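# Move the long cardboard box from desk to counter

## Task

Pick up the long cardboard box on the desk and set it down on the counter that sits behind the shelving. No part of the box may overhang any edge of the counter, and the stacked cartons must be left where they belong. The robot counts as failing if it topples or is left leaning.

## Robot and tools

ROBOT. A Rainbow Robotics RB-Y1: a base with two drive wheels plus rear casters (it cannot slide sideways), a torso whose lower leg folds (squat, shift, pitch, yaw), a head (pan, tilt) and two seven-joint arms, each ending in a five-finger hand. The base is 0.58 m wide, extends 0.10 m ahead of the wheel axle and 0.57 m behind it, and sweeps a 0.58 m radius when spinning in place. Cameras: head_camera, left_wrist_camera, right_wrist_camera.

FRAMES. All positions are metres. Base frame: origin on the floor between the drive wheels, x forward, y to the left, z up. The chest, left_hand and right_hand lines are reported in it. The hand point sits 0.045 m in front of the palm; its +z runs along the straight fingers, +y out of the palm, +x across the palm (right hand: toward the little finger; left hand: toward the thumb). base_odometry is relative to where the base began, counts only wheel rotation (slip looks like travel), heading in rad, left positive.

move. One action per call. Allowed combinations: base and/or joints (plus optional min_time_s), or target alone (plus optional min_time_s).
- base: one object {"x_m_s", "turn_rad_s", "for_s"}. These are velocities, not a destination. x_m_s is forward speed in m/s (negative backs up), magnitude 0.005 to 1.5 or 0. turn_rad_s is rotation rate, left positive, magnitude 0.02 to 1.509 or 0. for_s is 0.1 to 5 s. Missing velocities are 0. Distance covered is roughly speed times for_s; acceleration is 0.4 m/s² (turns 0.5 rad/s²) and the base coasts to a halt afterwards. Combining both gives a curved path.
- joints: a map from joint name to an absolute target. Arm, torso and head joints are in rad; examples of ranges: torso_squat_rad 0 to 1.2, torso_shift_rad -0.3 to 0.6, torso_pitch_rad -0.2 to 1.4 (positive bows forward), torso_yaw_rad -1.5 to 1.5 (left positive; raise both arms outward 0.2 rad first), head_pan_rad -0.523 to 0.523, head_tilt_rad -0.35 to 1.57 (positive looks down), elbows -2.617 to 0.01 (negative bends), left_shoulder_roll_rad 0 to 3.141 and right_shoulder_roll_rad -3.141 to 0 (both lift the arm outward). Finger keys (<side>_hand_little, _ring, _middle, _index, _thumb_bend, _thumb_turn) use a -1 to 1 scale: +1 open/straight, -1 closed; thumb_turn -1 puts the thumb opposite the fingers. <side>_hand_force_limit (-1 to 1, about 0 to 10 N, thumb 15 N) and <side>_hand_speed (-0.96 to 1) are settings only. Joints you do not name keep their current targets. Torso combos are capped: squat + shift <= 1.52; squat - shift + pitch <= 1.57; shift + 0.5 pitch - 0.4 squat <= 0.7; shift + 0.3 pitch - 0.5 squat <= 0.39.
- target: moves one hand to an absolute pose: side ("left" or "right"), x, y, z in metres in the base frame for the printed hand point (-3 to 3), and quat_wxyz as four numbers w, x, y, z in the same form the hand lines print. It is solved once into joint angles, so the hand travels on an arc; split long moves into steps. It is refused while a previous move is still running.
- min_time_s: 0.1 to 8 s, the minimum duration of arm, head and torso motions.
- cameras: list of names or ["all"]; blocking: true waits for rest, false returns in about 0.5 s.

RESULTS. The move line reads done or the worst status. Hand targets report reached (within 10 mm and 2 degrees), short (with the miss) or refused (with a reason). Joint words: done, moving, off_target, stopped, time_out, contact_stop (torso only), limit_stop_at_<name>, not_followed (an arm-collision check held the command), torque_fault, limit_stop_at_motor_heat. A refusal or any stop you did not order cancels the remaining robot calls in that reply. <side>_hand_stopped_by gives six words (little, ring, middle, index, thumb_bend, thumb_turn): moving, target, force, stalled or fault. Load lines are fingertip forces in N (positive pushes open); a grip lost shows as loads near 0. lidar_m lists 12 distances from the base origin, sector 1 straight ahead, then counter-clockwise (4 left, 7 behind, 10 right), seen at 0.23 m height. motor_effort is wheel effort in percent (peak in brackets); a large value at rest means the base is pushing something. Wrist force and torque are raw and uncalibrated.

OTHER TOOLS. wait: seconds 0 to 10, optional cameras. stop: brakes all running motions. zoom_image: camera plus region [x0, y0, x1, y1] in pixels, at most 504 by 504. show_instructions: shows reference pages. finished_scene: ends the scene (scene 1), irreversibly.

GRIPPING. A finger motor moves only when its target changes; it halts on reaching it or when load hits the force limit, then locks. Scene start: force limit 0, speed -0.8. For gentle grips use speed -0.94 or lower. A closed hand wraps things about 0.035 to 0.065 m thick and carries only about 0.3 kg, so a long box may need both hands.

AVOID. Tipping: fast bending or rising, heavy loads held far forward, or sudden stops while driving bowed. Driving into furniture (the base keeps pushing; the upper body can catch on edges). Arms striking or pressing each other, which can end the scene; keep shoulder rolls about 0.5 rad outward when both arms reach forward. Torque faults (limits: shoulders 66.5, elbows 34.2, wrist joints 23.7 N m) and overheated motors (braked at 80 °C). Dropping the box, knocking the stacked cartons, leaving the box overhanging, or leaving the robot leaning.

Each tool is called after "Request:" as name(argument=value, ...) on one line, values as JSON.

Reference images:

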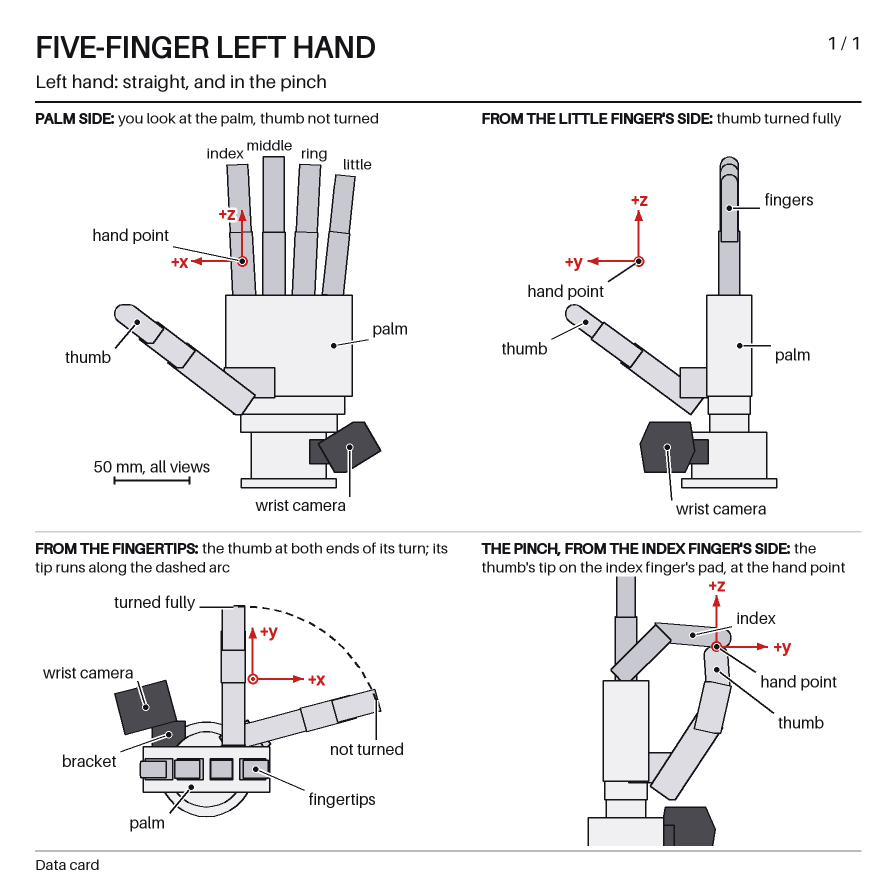

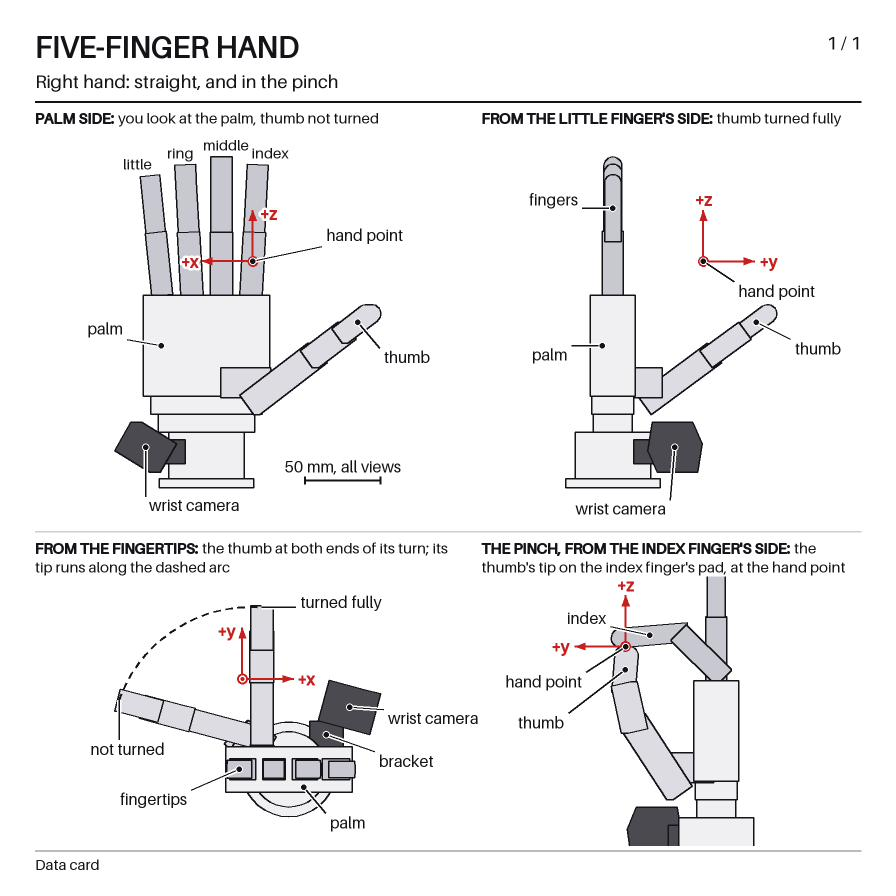

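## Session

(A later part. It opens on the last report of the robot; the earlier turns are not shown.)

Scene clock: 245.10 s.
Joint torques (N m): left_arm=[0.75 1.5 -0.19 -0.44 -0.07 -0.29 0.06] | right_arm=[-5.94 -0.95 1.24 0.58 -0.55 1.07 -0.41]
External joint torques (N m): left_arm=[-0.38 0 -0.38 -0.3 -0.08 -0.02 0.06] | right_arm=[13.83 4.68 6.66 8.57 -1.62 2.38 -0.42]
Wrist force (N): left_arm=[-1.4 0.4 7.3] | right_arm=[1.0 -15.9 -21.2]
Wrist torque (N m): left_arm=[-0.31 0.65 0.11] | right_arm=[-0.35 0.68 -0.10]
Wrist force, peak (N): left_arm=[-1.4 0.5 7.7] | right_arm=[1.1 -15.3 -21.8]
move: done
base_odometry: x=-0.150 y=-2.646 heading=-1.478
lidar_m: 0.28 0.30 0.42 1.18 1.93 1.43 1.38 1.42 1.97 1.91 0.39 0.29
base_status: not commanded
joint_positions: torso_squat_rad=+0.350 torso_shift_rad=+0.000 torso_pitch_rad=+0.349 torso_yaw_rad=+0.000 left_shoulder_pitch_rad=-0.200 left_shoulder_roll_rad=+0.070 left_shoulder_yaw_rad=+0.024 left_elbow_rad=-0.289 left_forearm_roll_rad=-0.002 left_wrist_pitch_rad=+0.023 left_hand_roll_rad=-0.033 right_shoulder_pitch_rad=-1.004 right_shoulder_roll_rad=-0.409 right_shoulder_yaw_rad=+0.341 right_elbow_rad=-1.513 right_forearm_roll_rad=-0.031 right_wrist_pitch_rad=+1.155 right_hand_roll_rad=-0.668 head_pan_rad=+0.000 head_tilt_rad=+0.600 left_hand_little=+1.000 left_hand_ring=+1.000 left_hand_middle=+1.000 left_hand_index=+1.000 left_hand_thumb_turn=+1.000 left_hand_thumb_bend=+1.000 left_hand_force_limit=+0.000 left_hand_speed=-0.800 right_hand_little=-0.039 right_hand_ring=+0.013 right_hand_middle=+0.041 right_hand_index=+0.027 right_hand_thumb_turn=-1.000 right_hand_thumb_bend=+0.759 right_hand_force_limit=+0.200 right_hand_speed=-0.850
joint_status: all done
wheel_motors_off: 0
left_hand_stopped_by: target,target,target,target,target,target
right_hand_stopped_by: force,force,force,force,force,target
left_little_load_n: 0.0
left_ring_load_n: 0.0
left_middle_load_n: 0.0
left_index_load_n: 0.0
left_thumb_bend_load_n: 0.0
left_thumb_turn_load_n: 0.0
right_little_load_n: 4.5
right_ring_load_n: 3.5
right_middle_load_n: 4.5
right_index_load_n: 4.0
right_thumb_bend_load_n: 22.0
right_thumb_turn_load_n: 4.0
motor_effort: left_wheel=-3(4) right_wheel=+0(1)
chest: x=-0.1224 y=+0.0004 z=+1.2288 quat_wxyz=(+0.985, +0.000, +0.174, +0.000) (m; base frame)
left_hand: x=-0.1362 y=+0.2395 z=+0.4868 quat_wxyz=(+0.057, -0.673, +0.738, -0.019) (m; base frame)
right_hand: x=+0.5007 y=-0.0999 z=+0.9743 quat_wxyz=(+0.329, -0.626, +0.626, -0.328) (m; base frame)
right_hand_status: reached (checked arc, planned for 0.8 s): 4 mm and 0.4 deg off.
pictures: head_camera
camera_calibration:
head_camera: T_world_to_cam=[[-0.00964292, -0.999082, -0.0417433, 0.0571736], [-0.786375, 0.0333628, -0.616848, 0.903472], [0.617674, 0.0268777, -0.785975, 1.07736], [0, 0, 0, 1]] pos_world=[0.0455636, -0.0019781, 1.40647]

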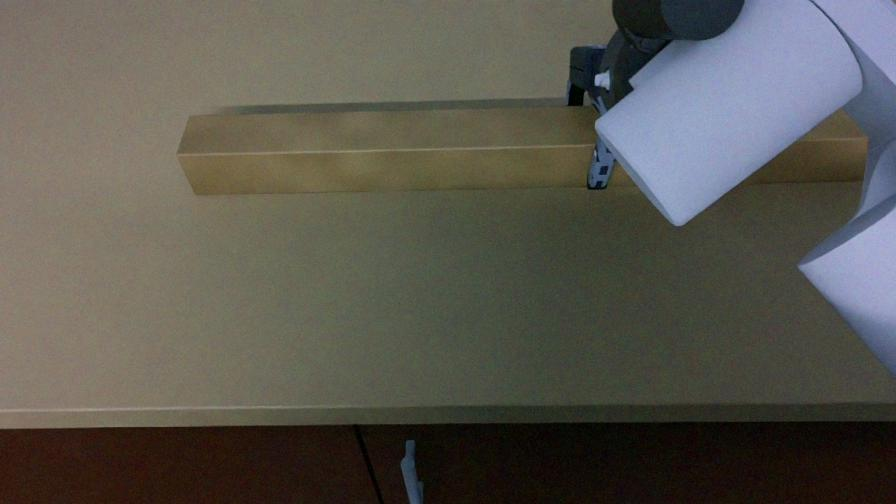

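Request:
move(target={"side": "right", "x": 0.50, "y": -0.10, "z": 0.976, "quat_wxyz": [0.3265, -0.6272, 0.6272, -0.3265]}, min_time_s=0.8)

Request:
move(joints={"right_hand_speed": -0.85, "right_hand_thumb_bend": 1.0, "right_hand_little": 0.55, "right_hand_ring": 0.55, "right_hand_middle": 0.55, "right_hand_index": 0.55}, cameras=["head_camera", "right_wrist_camera"])

Scene clock: 247.07 s.
Joint torques (N m): left_arm=[1.18 0.92 -0.01 -0.19 -0.15 -0.19 0.12] | right_arm=[-15.44 -6.38 -5.3 -6.34 -0.19 0.43 0.44]
External joint torques (N m): left_arm=[0.04 -0.57 -0.2 -0.05 -0.16 0.08 0.13] | right_arm=[4.39 -0.72 0.13 1.62 -1.26 1.73 0.43]
Wrist force (N): left_arm=[-1.0 0.7 7.3] | right_arm=[-1.5 -2.1 -1.8]
Wrist torque (N m): left_arm=[-0.25 0.58 0.14] | right_arm=[0.50 0.27 0.28]
Wrist force, peak (N): left_arm=[-1.4 0.6 7.7] | right_arm=[1.8 -15.7 -21.1]
move: done
base_odometry: x=-0.150 y=-2.646 heading=-1.478
lidar_m: 0.28 0.29 0.42 1.20 1.93 1.43 1.37 1.44 1.97 1.91 0.41 0.30
base_status: not commanded
joint_positions: torso_squat_rad=+0.350 torso_shift_rad=+0.000 torso_pitch_rad=+0.349 torso_yaw_rad=+0.000 left_shoulder_pitch_rad=-0.200 left_shoulder_roll_rad=+0.070 left_shoulder_yaw_rad=+0.024 left_elbow_rad=-0.289 left_forearm_roll_rad=-0.002 left_wrist_pitch_rad=+0.023 left_hand_roll_rad=-0.033 right_shoulder_pitch_rad=-1.012 right_shoulder_roll_rad=-0.410 right_shoulder_yaw_rad=+0.339 right_elbow_rad=-1.514 right_forearm_roll_rad=-0.039 right_wrist_pitch_rad=+1.167 right_hand_roll_rad=-0.664 head_pan_rad=+0.000 head_tilt_rad=+0.600 left_hand_little=+1.000 left_hand_ring=+1.000 left_hand_middle=+1.000 left_hand_index=+1.000 left_hand_thumb_turn=+1.000 left_hand_thumb_bend=+1.000 left_hand_force_limit=+0.000 left_hand_speed=-0.800 right_hand_little=-0.039 right_hand_ring=+0.013 right_hand_middle=+0.041 right_hand_index=+0.027 right_hand_thumb_turn=-1.000 right_hand_thumb_bend=+0.759 right_hand_force_limit=+0.200 right_hand_speed=-0.850
joint_status: all done
wheel_motors_off: 0
left_hand_stopped_by: target,target,target,target,target,target
right_hand_stopped_by: force,force,force,force,force,target
left_little_load_n: 0.0
left_ring_load_n: 0.0
left_middle_load_n: 0.0
left_index_load_n: 0.0
left_thumb_bend_load_n: 0.0
left_thumb_turn_load_n: 0.0
right_little_load_n: 5.0
right_ring_load_n: 4.5
right_middle_load_n: 5.5
right_index_load_n: 5.0
right_thumb_bend_load_n: 22.0
right_thumb_turn_load_n: 5.0
motor_effort: left_wheel=-3(3) right_wheel=+2(2)
chest: x=-0.1223 y=+0.0004 z=+1.2288 quat_wxyz=(+0.985, +0.000, +0.174, +0.000) (m; base frame)
left_hand: x=-0.1362 y=+0.2395 z=+0.4868 quat_wxyz=(+0.057, -0.673, +0.738, -0.019) (m; base frame)
right_hand: x=+0.5003 y=-0.0996 z=+0.9766 quat_wxyz=(+0.327, -0.627, +0.627, -0.327) (m; base frame)
right_hand_status: reached (checked arc, planned for 0.8 s): 1 mm and 0.1 deg off.
pictures: none

Scene clock: 248.97 s.
Joint torques (N m): left_arm=[0.71 1.34 -0.13 -0.19 -0.12 -0.2 0.19] | right_arm=[-17.61 -7.06 -5.79 -8.2 1 -1.2 0.35]
External joint torques (N m): left_arm=[-0.44 -0.16 -0.32 -0.05 -0.13 0.07 0.19] | right_arm=[2.22 -1.4 -0.36 -0.23 -0.07 0.12 0.34]
Wrist force (N): left_arm=[-1.4 0.9 7.4] | right_arm=[-1.8 4.8 0.7]
Wrist torque (N m): left_arm=[-0.23 0.65 0.10] | right_arm=[0.50 0.31 0.36]
Wrist force, peak (N): left_arm=[-1.5 0.6 7.7] | right_arm=[-1.8 5.4 1.1]
move: done
base_odometry: x=-0.150 y=-2.646 heading=-1.478
lidar_m: 0.28 0.30 0.42 1.20 1.92 1.41 1.37 1.43 1.98 1.91 0.41 0.30
base_status: not commanded
joint_positions: torso_squat_rad=+0.350 torso_shift_rad=+0.000 torso_pitch_rad=+0.350 torso_yaw_rad=+0.000 left_shoulder_pitch_rad=-0.200 left_shoulder_roll_rad=+0.070 left_shoulder_yaw_rad=+0.024 left_elbow_rad=-0.289 left_forearm_roll_rad=-0.002 left_wrist_pitch_rad=+0.023 left_hand_roll_rad=-0.033 right_shoulder_pitch_rad=-1.011 right_shoulder_roll_rad=-0.410 right_shoulder_yaw_rad=+0.339 right_elbow_rad=-1.513 right_forearm_roll_rad=-0.039 right_wrist_pitch_rad=+1.168 right_hand_roll_rad=-0.664 head_pan_rad=+0.000 head_tilt_rad=+0.600 left_hand_little=+1.000 left_hand_ring=+1.000 left_hand_middle=+1.000 left_hand_index=+1.000 left_hand_thumb_turn=+1.000 left_hand_thumb_bend=+1.000 left_hand_force_limit=+0.000 left_hand_speed=-0.800 right_hand_little=+0.550 right_hand_ring=+0.550 right_hand_middle=+0.550 right_hand_index=+0.550 right_hand_thumb_turn=-1.000 right_hand_thumb_bend=+1.000 right_hand_force_limit=+0.200 right_hand_speed=-0.850
joint_status: all done
wheel_motors_off: 0
left_hand_stopped_by: target,target,target,target,target,target
right_hand_stopped_by: target,target,target,target,target,target
left_little_load_n: 0.0
left_ring_load_n: 0.0
left_middle_load_n: 0.0
left_index_load_n: 0.0
left_thumb_bend_load_n: 0.0
left_thumb_turn_load_n: 0.0
right_little_load_n: 0.0
right_ring_load_n: -0.5
right_middle_load_n: 0.0
right_index_load_n: 0.0
right_thumb_bend_load_n: 0.0
right_thumb_turn_load_n: 0.0
motor_effort: left_wheel=-3(3) right_wheel=+1(2)
chest: x=-0.1221 y=+0.0004 z=+1.2287 quat_wxyz=(+0.985, +0.000, +0.174, +0.000) (m; base frame)
left_hand: x=-0.1363 y=+0.2395 z=+0.4867 quat_wxyz=(+0.057, -0.673, +0.738, -0.018) (m; base frame)
right_hand: x=+0.5002 y=-0.0998 z=+0.9758 quat_wxyz=(+0.327, -0.627, +0.627, -0.326) (m; base frame)
pictures: head_camera, right_wrist_camera
camera_calibration:
head_camera: T_world_to_cam=[[-0.0096666, -0.999082, -0.0417411, 0.0571714], [-0.786683, 0.0333667, -0.616454, 0.903188], [0.617281, 0.026878, -0.786284, 1.07748], [0, 0, 0, 1]] pos_world=[0.0459663, -0.00197811, 1.40637]
right_wrist_camera: T_world_to_cam=[[-0.570216, -0.228053, -0.789206, 1.03291], [-0.557219, 0.813277, 0.167592, 0.186393], [0.603623, 0.535324, -0.590819, 0.437435], [0, 0, 0, 1]] pos_world=[0.428795, -0.150201, 1.04238]

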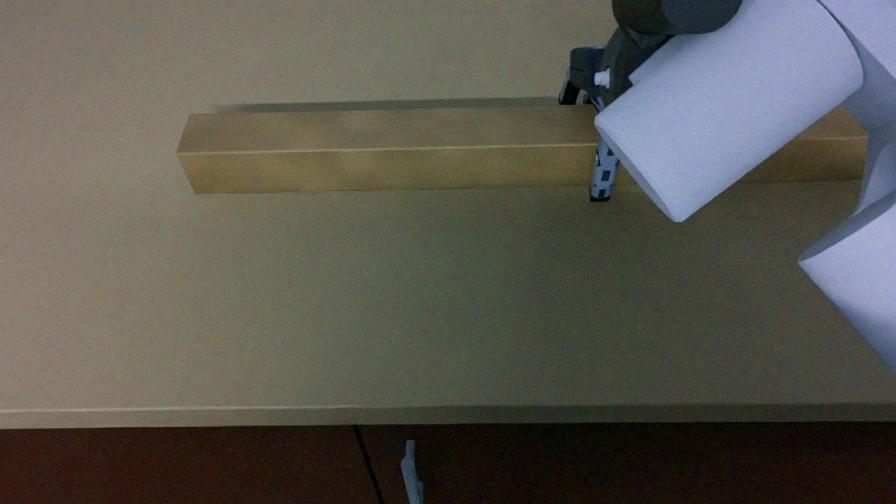

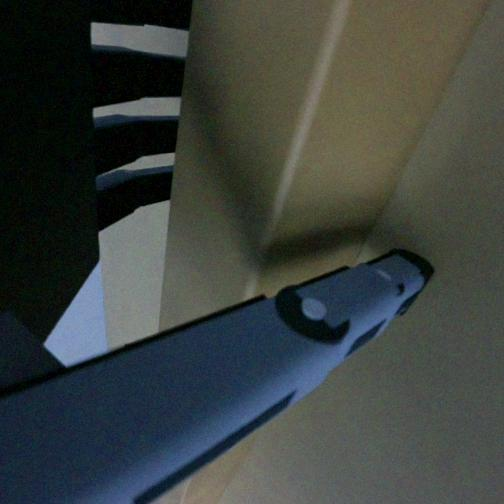

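Request:
move(target={"side": "right", "x": 0.497, "y": -0.10, "z": 1.03, "quat_wxyz": [0.3265, -0.6272, 0.6272, -0.3265]}, min_time_s=2)

Request:
move(target={"side": "right", "x": 0.45, "y": -0.15, "z": 1.12, "quat_wxyz": [0.3265, -0.6272, 0.6272, -0.3265]}, min_time_s=2, cameras=["head_camera", "right_wrist_camera"])

Scene clock: 251.87 s.
Joint torques (N m): left_arm=[0.91 1.4 -0.22 -0.15 -0.01 -0.02 -0.03] | right_arm=[-20.93 -8.75 -7.78 -9.16 0.85 -1.26 0.26]
External joint torques (N m): left_arm=[-0.23 -0.1 -0.4 -0.02 -0.02 0.24 -0.03] | right_arm=[-0.7 -2.64 -2.17 -1.74 -0.22 0.09 0.26]
Wrist force (N): left_arm=[-1.3 0.4 7.6] | right_arm=[-2.4 5.0 1.0]
Wrist torque (N m): left_arm=[-0.32 0.64 0.14] | right_arm=[0.51 0.38 0.37]
Wrist force, peak (N): left_arm=[-1.1 0.6 7.8] | right_arm=[-2.6 5.3 1.0]
move: done
base_odometry: x=-0.150 y=-2.646 heading=-1.478
lidar_m: 0.28 0.29 0.42 1.21 1.94 1.42 1.37 1.44 1.97 1.91 0.41 0.30
base_status: not commanded
joint_positions: torso_squat_rad=+0.350 torso_shift_rad=+0.000 torso_pitch_rad=+0.350 torso_yaw_rad=+0.000 left_shoulder_pitch_rad=-0.200 left_shoulder_roll_rad=+0.070 left_shoulder_yaw_rad=+0.024 left_elbow_rad=-0.289 left_forearm_roll_rad=-0.002 left_wrist_pitch_rad=+0.023 left_hand_roll_rad=-0.033 right_shoulder_pitch_rad=-1.084 right_shoulder_roll_rad=-0.437 right_shoulder_yaw_rad=+0.299 right_elbow_rad=-1.602 right_forearm_roll_rad=-0.099 right_wrist_pitch_rad=+1.321 right_hand_roll_rad=-0.626 head_pan_rad=+0.000 head_tilt_rad=+0.600 left_hand_little=+1.000 left_hand_ring=+1.000 left_hand_middle=+1.000 left_hand_index=+1.000 left_hand_thumb_turn=+1.000 left_hand_thumb_bend=+1.000 left_hand_force_limit=+0.000 left_hand_speed=-0.800 right_hand_little=+0.550 right_hand_ring=+0.550 right_hand_middle=+0.550 right_hand_index=+0.550 right_hand_thumb_turn=-1.000 right_hand_thumb_bend=+1.000 right_hand_force_limit=+0.200 right_hand_speed=-0.850
joint_status: all done
wheel_motors_off: 0
left_hand_stopped_by: target,target,target,target,target,target
right_hand_stopped_by: target,target,target,target,target,target
left_little_load_n: 0.0
left_ring_load_n: 0.0
left_middle_load_n: 0.0
left_index_load_n: 0.0
left_thumb_bend_load_n: 0.0
left_thumb_turn_load_n: 0.0
right_little_load_n: 0.0
right_ring_load_n: 0.0
right_middle_load_n: 0.0
right_index_load_n: 0.0
right_thumb_bend_load_n: 0.0
right_thumb_turn_load_n: 0.0
motor_effort: left_wheel=-3(3) right_wheel=+1(2)
chest: x=-0.1221 y=+0.0004 z=+1.2287 quat_wxyz=(+0.985, +0.000, +0.174, +0.000) (m; base frame)
left_hand: x=-0.1363 y=+0.2395 z=+0.4867 quat_wxyz=(+0.057, -0.673, +0.738, -0.018) (m; base frame)
right_hand: x=+0.4971 y=-0.0996 z=+1.0293 quat_wxyz=(+0.326, -0.628, +0.627, -0.326) (m; base frame)
right_hand_status: reached (checked arc, planned for 2.0 s): 1 mm and 0.1 deg off.
pictures: none

Scene clock: 254.20 s.
Joint torques (N m): left_arm=[0.86 1.88 0.3 -0.27 -0.17 -0.05 -0.11] | right_arm=[-18.66 -10.26 -8.25 -6.5 0.69 -1.22 0.52]
External joint torques (N m): left_arm=[-0.29 0.38 0.12 -0.14 -0.18 0.22 -0.11] | right_arm=[-0.08 -2.45 -2.37 -1.06 -0.28 0.19 0.51]
Wrist force (N): left_arm=[-1.2 0.3 7.3] | right_arm=[-1.8 5.1 0.2]
Wrist torque (N m): left_arm=[-0.31 0.61 0.13] | right_arm=[0.59 0.33 0.44]
Wrist force, peak (N): left_arm=[-0.9 0.4 7.7] | right_arm=[-3.2 5.2 -0.1]
move: done
base_odometry: x=-0.150 y=-2.646 heading=-1.478
lidar_m: 0.28 0.30 0.42 1.19 1.94 1.42 1.37 1.45 1.97 1.91 0.40 0.29
base_status: not commanded
joint_positions: torso_squat_rad=+0.350 torso_shift_rad=+0.000 torso_pitch_rad=+0.350 torso_yaw_rad=+0.000 left_shoulder_pitch_rad=-0.200 left_shoulder_roll_rad=+0.070 left_shoulder_yaw_rad=+0.024 left_elbow_rad=-0.289 left_forearm_roll_rad=-0.002 left_wrist_pitch_rad=+0.023 left_hand_roll_rad=-0.033 right_shoulder_pitch_rad=-1.096 right_shoulder_roll_rad=-0.586 right_shoulder_yaw_rad=+0.142 right_elbow_rad=-1.924 right_forearm_roll_rad=-0.284 right_wrist_pitch_rad=+1.639 right_hand_roll_rad=-0.557 head_pan_rad=+0.000 head_tilt_rad=+0.600 left_hand_little=+1.000 left_hand_ring=+1.000 left_hand_middle=+1.000 left_hand_index=+1.000 left_hand_thumb_turn=+1.000 left_hand_thumb_bend=+1.000 left_hand_force_limit=+0.000 left_hand_speed=-0.800 right_hand_little=+0.550 right_hand_ring=+0.550 right_hand_middle=+0.550 right_hand_index=+0.550 right_hand_thumb_turn=-1.000 right_hand_thumb_bend=+1.000 right_hand_force_limit=+0.200 right_hand_speed=-0.850
joint_status: all done
wheel_motors_off: 0
left_hand_stopped_by: target,target,target,target,target,target
right_hand_stopped_by: target,target,target,target,target,target
left_little_load_n: 0.0
left_ring_load_n: 0.0
left_middle_load_n: 0.5
left_index_load_n: 0.0
left_thumb_bend_load_n: 0.0
left_thumb_turn_load_n: 0.0
right_little_load_n: 0.0
right_ring_load_n: 0.0
right_middle_load_n: -0.5
right_index_load_n: 0.0
right_thumb_bend_load_n: 0.0
right_thumb_turn_load_n: 0.0
motor_effort: left_wheel=-3(3) right_wheel=+1(2)
chest: x=-0.1221 y=+0.0004 z=+1.2287 quat_wxyz=(+0.985, +0.000, +0.174, +0.000) (m; base frame)
left_hand: x=-0.1363 y=+0.2395 z=+0.4867 quat_wxyz=(+0.057, -0.673, +0.738, -0.018) (m; base frame)
right_hand: x=+0.4499 y=-0.1498 z=+1.1196 quat_wxyz=(+0.326, -0.627, +0.627, -0.326) (m; base frame)
right_hand_status: reached (checked arc, planned for 2.0 s): 0 mm and 0.0 deg off.
pictures: head_camera, right_wrist_camera
camera_calibration:
head_camera: T_world_to_cam=[[-0.0096666, -0.999082, -0.0417411, 0.0571714], [-0.786683, 0.0333667, -0.616454, 0.903188], [0.617281, 0.026878, -0.786284, 1.07748], [0, 0, 0, 1]] pos_world=[0.0459663, -0.00197811, 1.40637]
right_wrist_camera: T_world_to_cam=[[-0.570683, -0.228366, -0.788777, 1.10601], [-0.557242, 0.813235, 0.16772, 0.17468], [0.603159, 0.535255, -0.591355, 0.580326], [0, 0, 0, 1]] pos_world=[0.378494, -0.200101, 1.18628]

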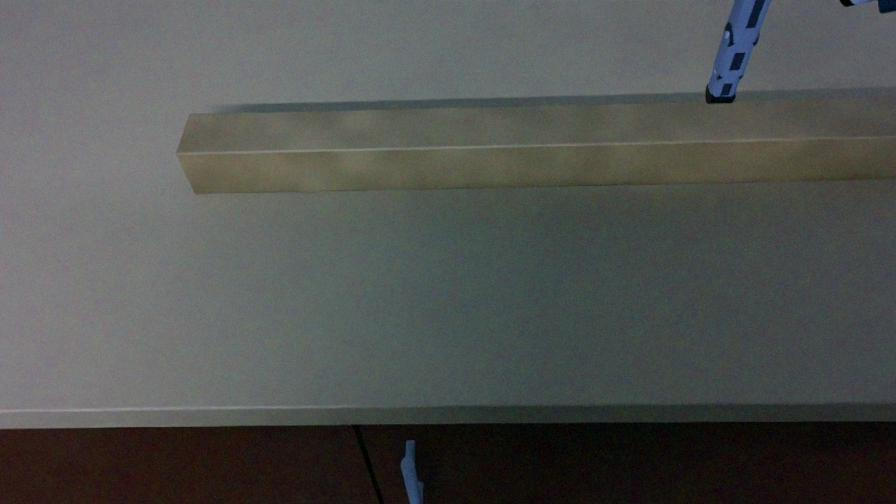

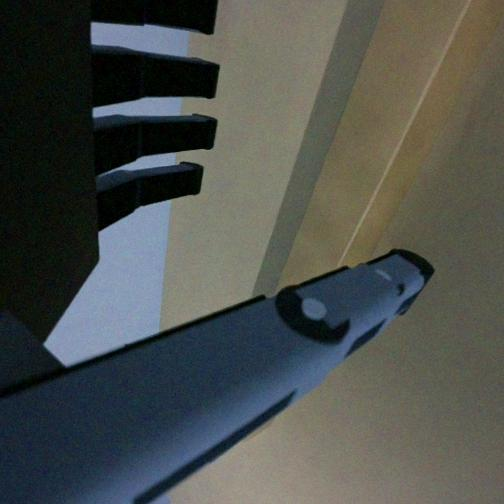

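Request:
move(joints={"head_tilt_rad": 0.5, "head_pan_rad": 0}, cameras=["head_camera"])

Scene clock: 255.83 s.
Joint torques (N m): left_arm=[0.97 1.03 -0.16 -0.47 -0.1 -0.15 0.31] | right_arm=[-19.02 -9.81 -8.07 -6.63 0.87 -1.12 0.28]
External joint torques (N m): left_arm=[-0.18 -0.47 -0.34 -0.34 -0.11 0.12 0.31] | right_arm=[-0.44 -2 -2.19 -1.18 -0.1 0.29 0.27]
Wrist force (N): left_arm=[-1.2 0.3 7.2] | right_arm=[-2.0 4.9 -0.5]
Wrist torque (N m): left_arm=[-0.30 0.62 0.12] | right_arm=[0.60 0.38 0.37]
Wrist force, peak (N): left_arm=[-1.1 0.5 7.8] | right_arm=[-1.3 5.7 0.1]
move: done
base_odometry: x=-0.150 y=-2.646 heading=-1.478
lidar_m: 0.27 0.30 0.43 1.20 1.91 1.43 1.38 1.45 1.99 1.90 0.41 0.29
base_status: not commanded
joint_positions: torso_squat_rad=+0.350 torso_shift_rad=+0.000 torso_pitch_rad=+0.350 torso_yaw_rad=+0.000 left_shoulder_pitch_rad=-0.200 left_shoulder_roll_rad=+0.070 left_shoulder_yaw_rad=+0.024 left_elbow_rad=-0.289 left_forearm_roll_rad=-0.002 left_wrist_pitch_rad=+0.023 left_hand_roll_rad=-0.033 right_shoulder_pitch_rad=-1.096 right_shoulder_roll_rad=-0.586 right_shoulder_yaw_rad=+0.142 right_elbow_rad=-1.924 right_forearm_roll_rad=-0.284 right_wrist_pitch_rad=+1.639 right_hand_roll_rad=-0.557 head_pan_rad=+0.000 head_tilt_rad=+0.500 left_hand_little=+1.000 left_hand_ring=+1.000 left_hand_middle=+1.000 left_hand_index=+1.000 left_hand_thumb_turn=+1.000 left_hand_thumb_bend=+1.000 left_hand_force_limit=+0.000 left_hand_speed=-0.800 right_hand_little=+0.550 right_hand_ring=+0.550 right_hand_middle=+0.550 right_hand_index=+0.550 right_hand_thumb_turn=-1.000 right_hand_thumb_bend=+1.000 right_hand_force_limit=+0.200 right_hand_speed=-0.850
joint_status: all done
wheel_motors_off: 0
left_hand_stopped_by: target,target,target,target,target,target
right_hand_stopped_by: target,target,target,target,target,target
left_little_load_n: 0.0
left_ring_load_n: 0.0
left_middle_load_n: 0.0
left_index_load_n: 0.0
left_thumb_bend_load_n: 0.0
left_thumb_turn_load_n: 0.5
right_little_load_n: 0.0
right_ring_load_n: 0.0
right_middle_load_n: 0.0
right_index_load_n: 0.0
right_thumb_bend_load_n: 0.0
right_thumb_turn_load_n: 0.0
motor_effort: left_wheel=-3(3) right_wheel=+2(2)
chest: x=-0.1221 y=+0.0004 z=+1.2287 quat_wxyz=(+0.985, +0.000, +0.174, +0.000) (m; base frame)
left_hand: x=-0.1363 y=+0.2395 z=+0.4867 quat_wxyz=(+0.057, -0.673, +0.738, -0.018) (m; base frame)
right_hand: x=+0.4499 y=-0.1498 z=+1.1196 quat_wxyz=(+0.326, -0.627, +0.627, -0.326) (m; base frame)
pictures: head_camera
camera_calibration:
head_camera: T_world_to_cam=[[-0.00545462, -0.999082, -0.042497, 0.0583754], [-0.721289, 0.0333657, -0.69183, 1.01156], [0.692612, 0.026879, -0.720809, 0.987714], [0, 0, 0, 1]] pos_world=[0.0458402, -0.00197812, 1.41426]

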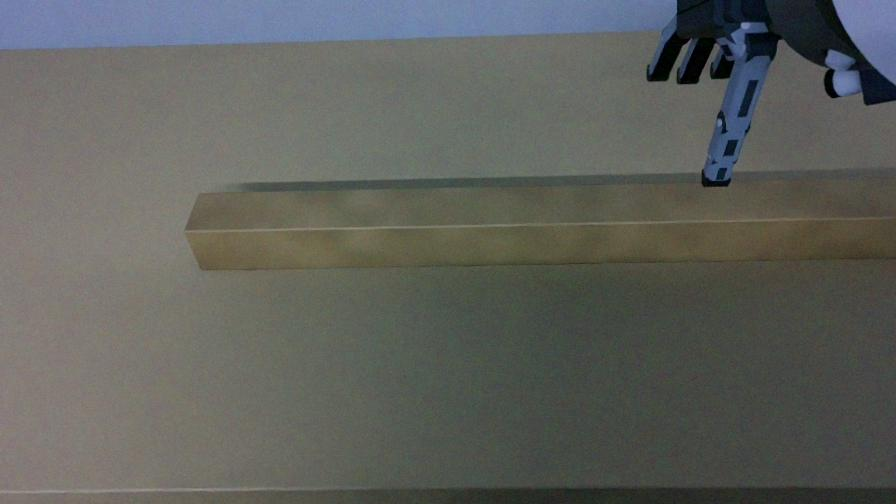

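Request:
move(base={"x_m_s": -0.25, "for_s": 1.2}, joints={"head_pan_rad": -0.35, "head_tilt_rad": 0.4}, cameras=["head_camera"])

Scene clock: 258.87 s.
Joint torques (N m): left_arm=[0.64 1.42 0.07 -0.46 -0.07 -0.12 0.06] | right_arm=[-18.35 -10 -7.95 -6.09 0.84 -1.35 0.2]
External joint torques (N m): left_arm=[-0.51 -0.07 -0.12 -0.33 -0.08 0.15 0.06] | right_arm=[0.23 -2.19 -2.06 -0.64 -0.12 0.06 0.19]
Wrist force (N): left_arm=[-1.3 0.4 7.4] | right_arm=[-1.6 5.5 0.7]
Wrist torque (N m): left_arm=[-0.31 0.63 0.12] | right_arm=[0.68 0.28 0.47]
Wrist force, peak (N): left_arm=[-1.4 0.4 7.7] | right_arm=[-1.3 5.8 0.2]
move: done
base_odometry: x=-0.177 y=-2.347 heading=-1.479
lidar_m: 0.57 0.61 0.86 2.75 1.50 1.12 1.07 1.12 1.98 1.89 1.65 0.61
base_status: done (sent for 1.2 of 1.2 s)
joint_positions: torso_squat_rad=+0.350 torso_shift_rad=+0.000 torso_pitch_rad=+0.350 torso_yaw_rad=+0.000 left_shoulder_pitch_rad=-0.200 left_shoulder_roll_rad=+0.070 left_shoulder_yaw_rad=+0.024 left_elbow_rad=-0.289 left_forearm_roll_rad=-0.002 left_wrist_pitch_rad=+0.023 left_hand_roll_rad=-0.033 right_shoulder_pitch_rad=-1.097 right_shoulder_roll_rad=-0.586 right_shoulder_yaw_rad=+0.141 right_elbow_rad=-1.924 right_forearm_roll_rad=-0.284 right_wrist_pitch_rad=+1.639 right_hand_roll_rad=-0.557 head_pan_rad=-0.350 head_tilt_rad=+0.400 left_hand_little=+1.000 left_hand_ring=+1.000 left_hand_middle=+1.000 left_hand_index=+1.000 left_hand_thumb_turn=+1.000 left_hand_thumb_bend=+1.000 left_hand_force_limit=+0.000 left_hand_speed=-0.800 right_hand_little=+0.550 right_hand_ring=+0.550 right_hand_middle=+0.550 right_hand_index=+0.550 right_hand_thumb_turn=-1.000 right_hand_thumb_bend=+1.000 right_hand_force_limit=+0.200 right_hand_speed=-0.850
joint_status: all done
wheel_motors_off: 0
left_hand_stopped_by: target,target,target,target,target,target
right_hand_stopped_by: target,target,target,target,target,target
left_little_load_n: 0.0
left_ring_load_n: 0.0
left_middle_load_n: 0.0
left_index_load_n: 0.0
left_thumb_bend_load_n: 0.0
left_thumb_turn_load_n: 0.0
right_little_load_n: 0.0
right_ring_load_n: 0.0
right_middle_load_n: 0.0
right_index_load_n: 0.0
right_thumb_bend_load_n: 0.0
right_thumb_turn_load_n: 0.0
motor_effort: left_wheel=-6(24) right_wheel=+5(25)
chest: x=-0.1219 y=+0.0004 z=+1.2287 quat_wxyz=(+0.985, +0.000, +0.174, +0.000) (m; base frame)
left_hand: x=-0.1363 y=+0.2395 z=+0.4867 quat_wxyz=(+0.057, -0.673, +0.738, -0.018) (m; base frame)
right_hand: x=+0.4500 y=-0.1498 z=+1.1195 quat_wxyz=(+0.326, -0.627, +0.627, -0.326) (m; base frame)
pictures: head_camera
camera_calibration:
head_camera: T_world_to_cam=[[-0.323713, -0.94318, 0.0749738, -0.117613], [-0.618301, 0.150897, -0.77132, 1.12701], [0.71618, -0.296043, -0.632016, 0.863242], [0, 0, 0, 1]] pos_world=[0.0405216, -0.0254365, 1.42369]

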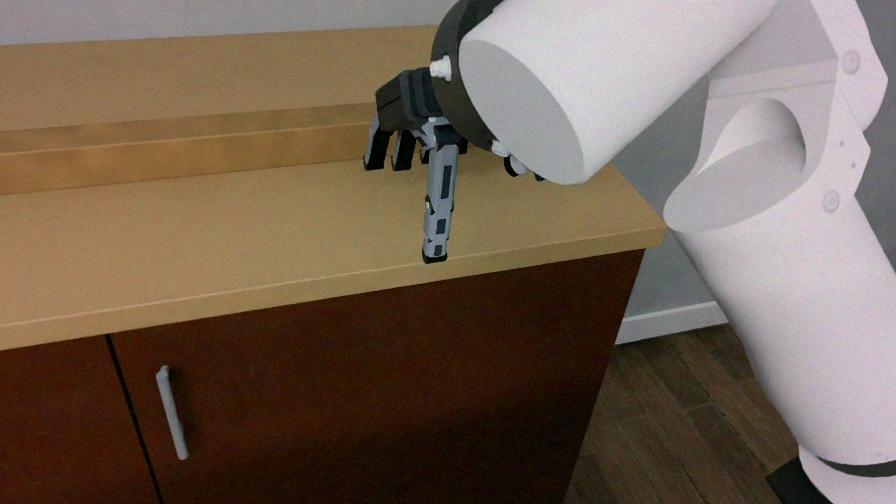

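Request:
finished_scene()

The scene is finished: the task was done.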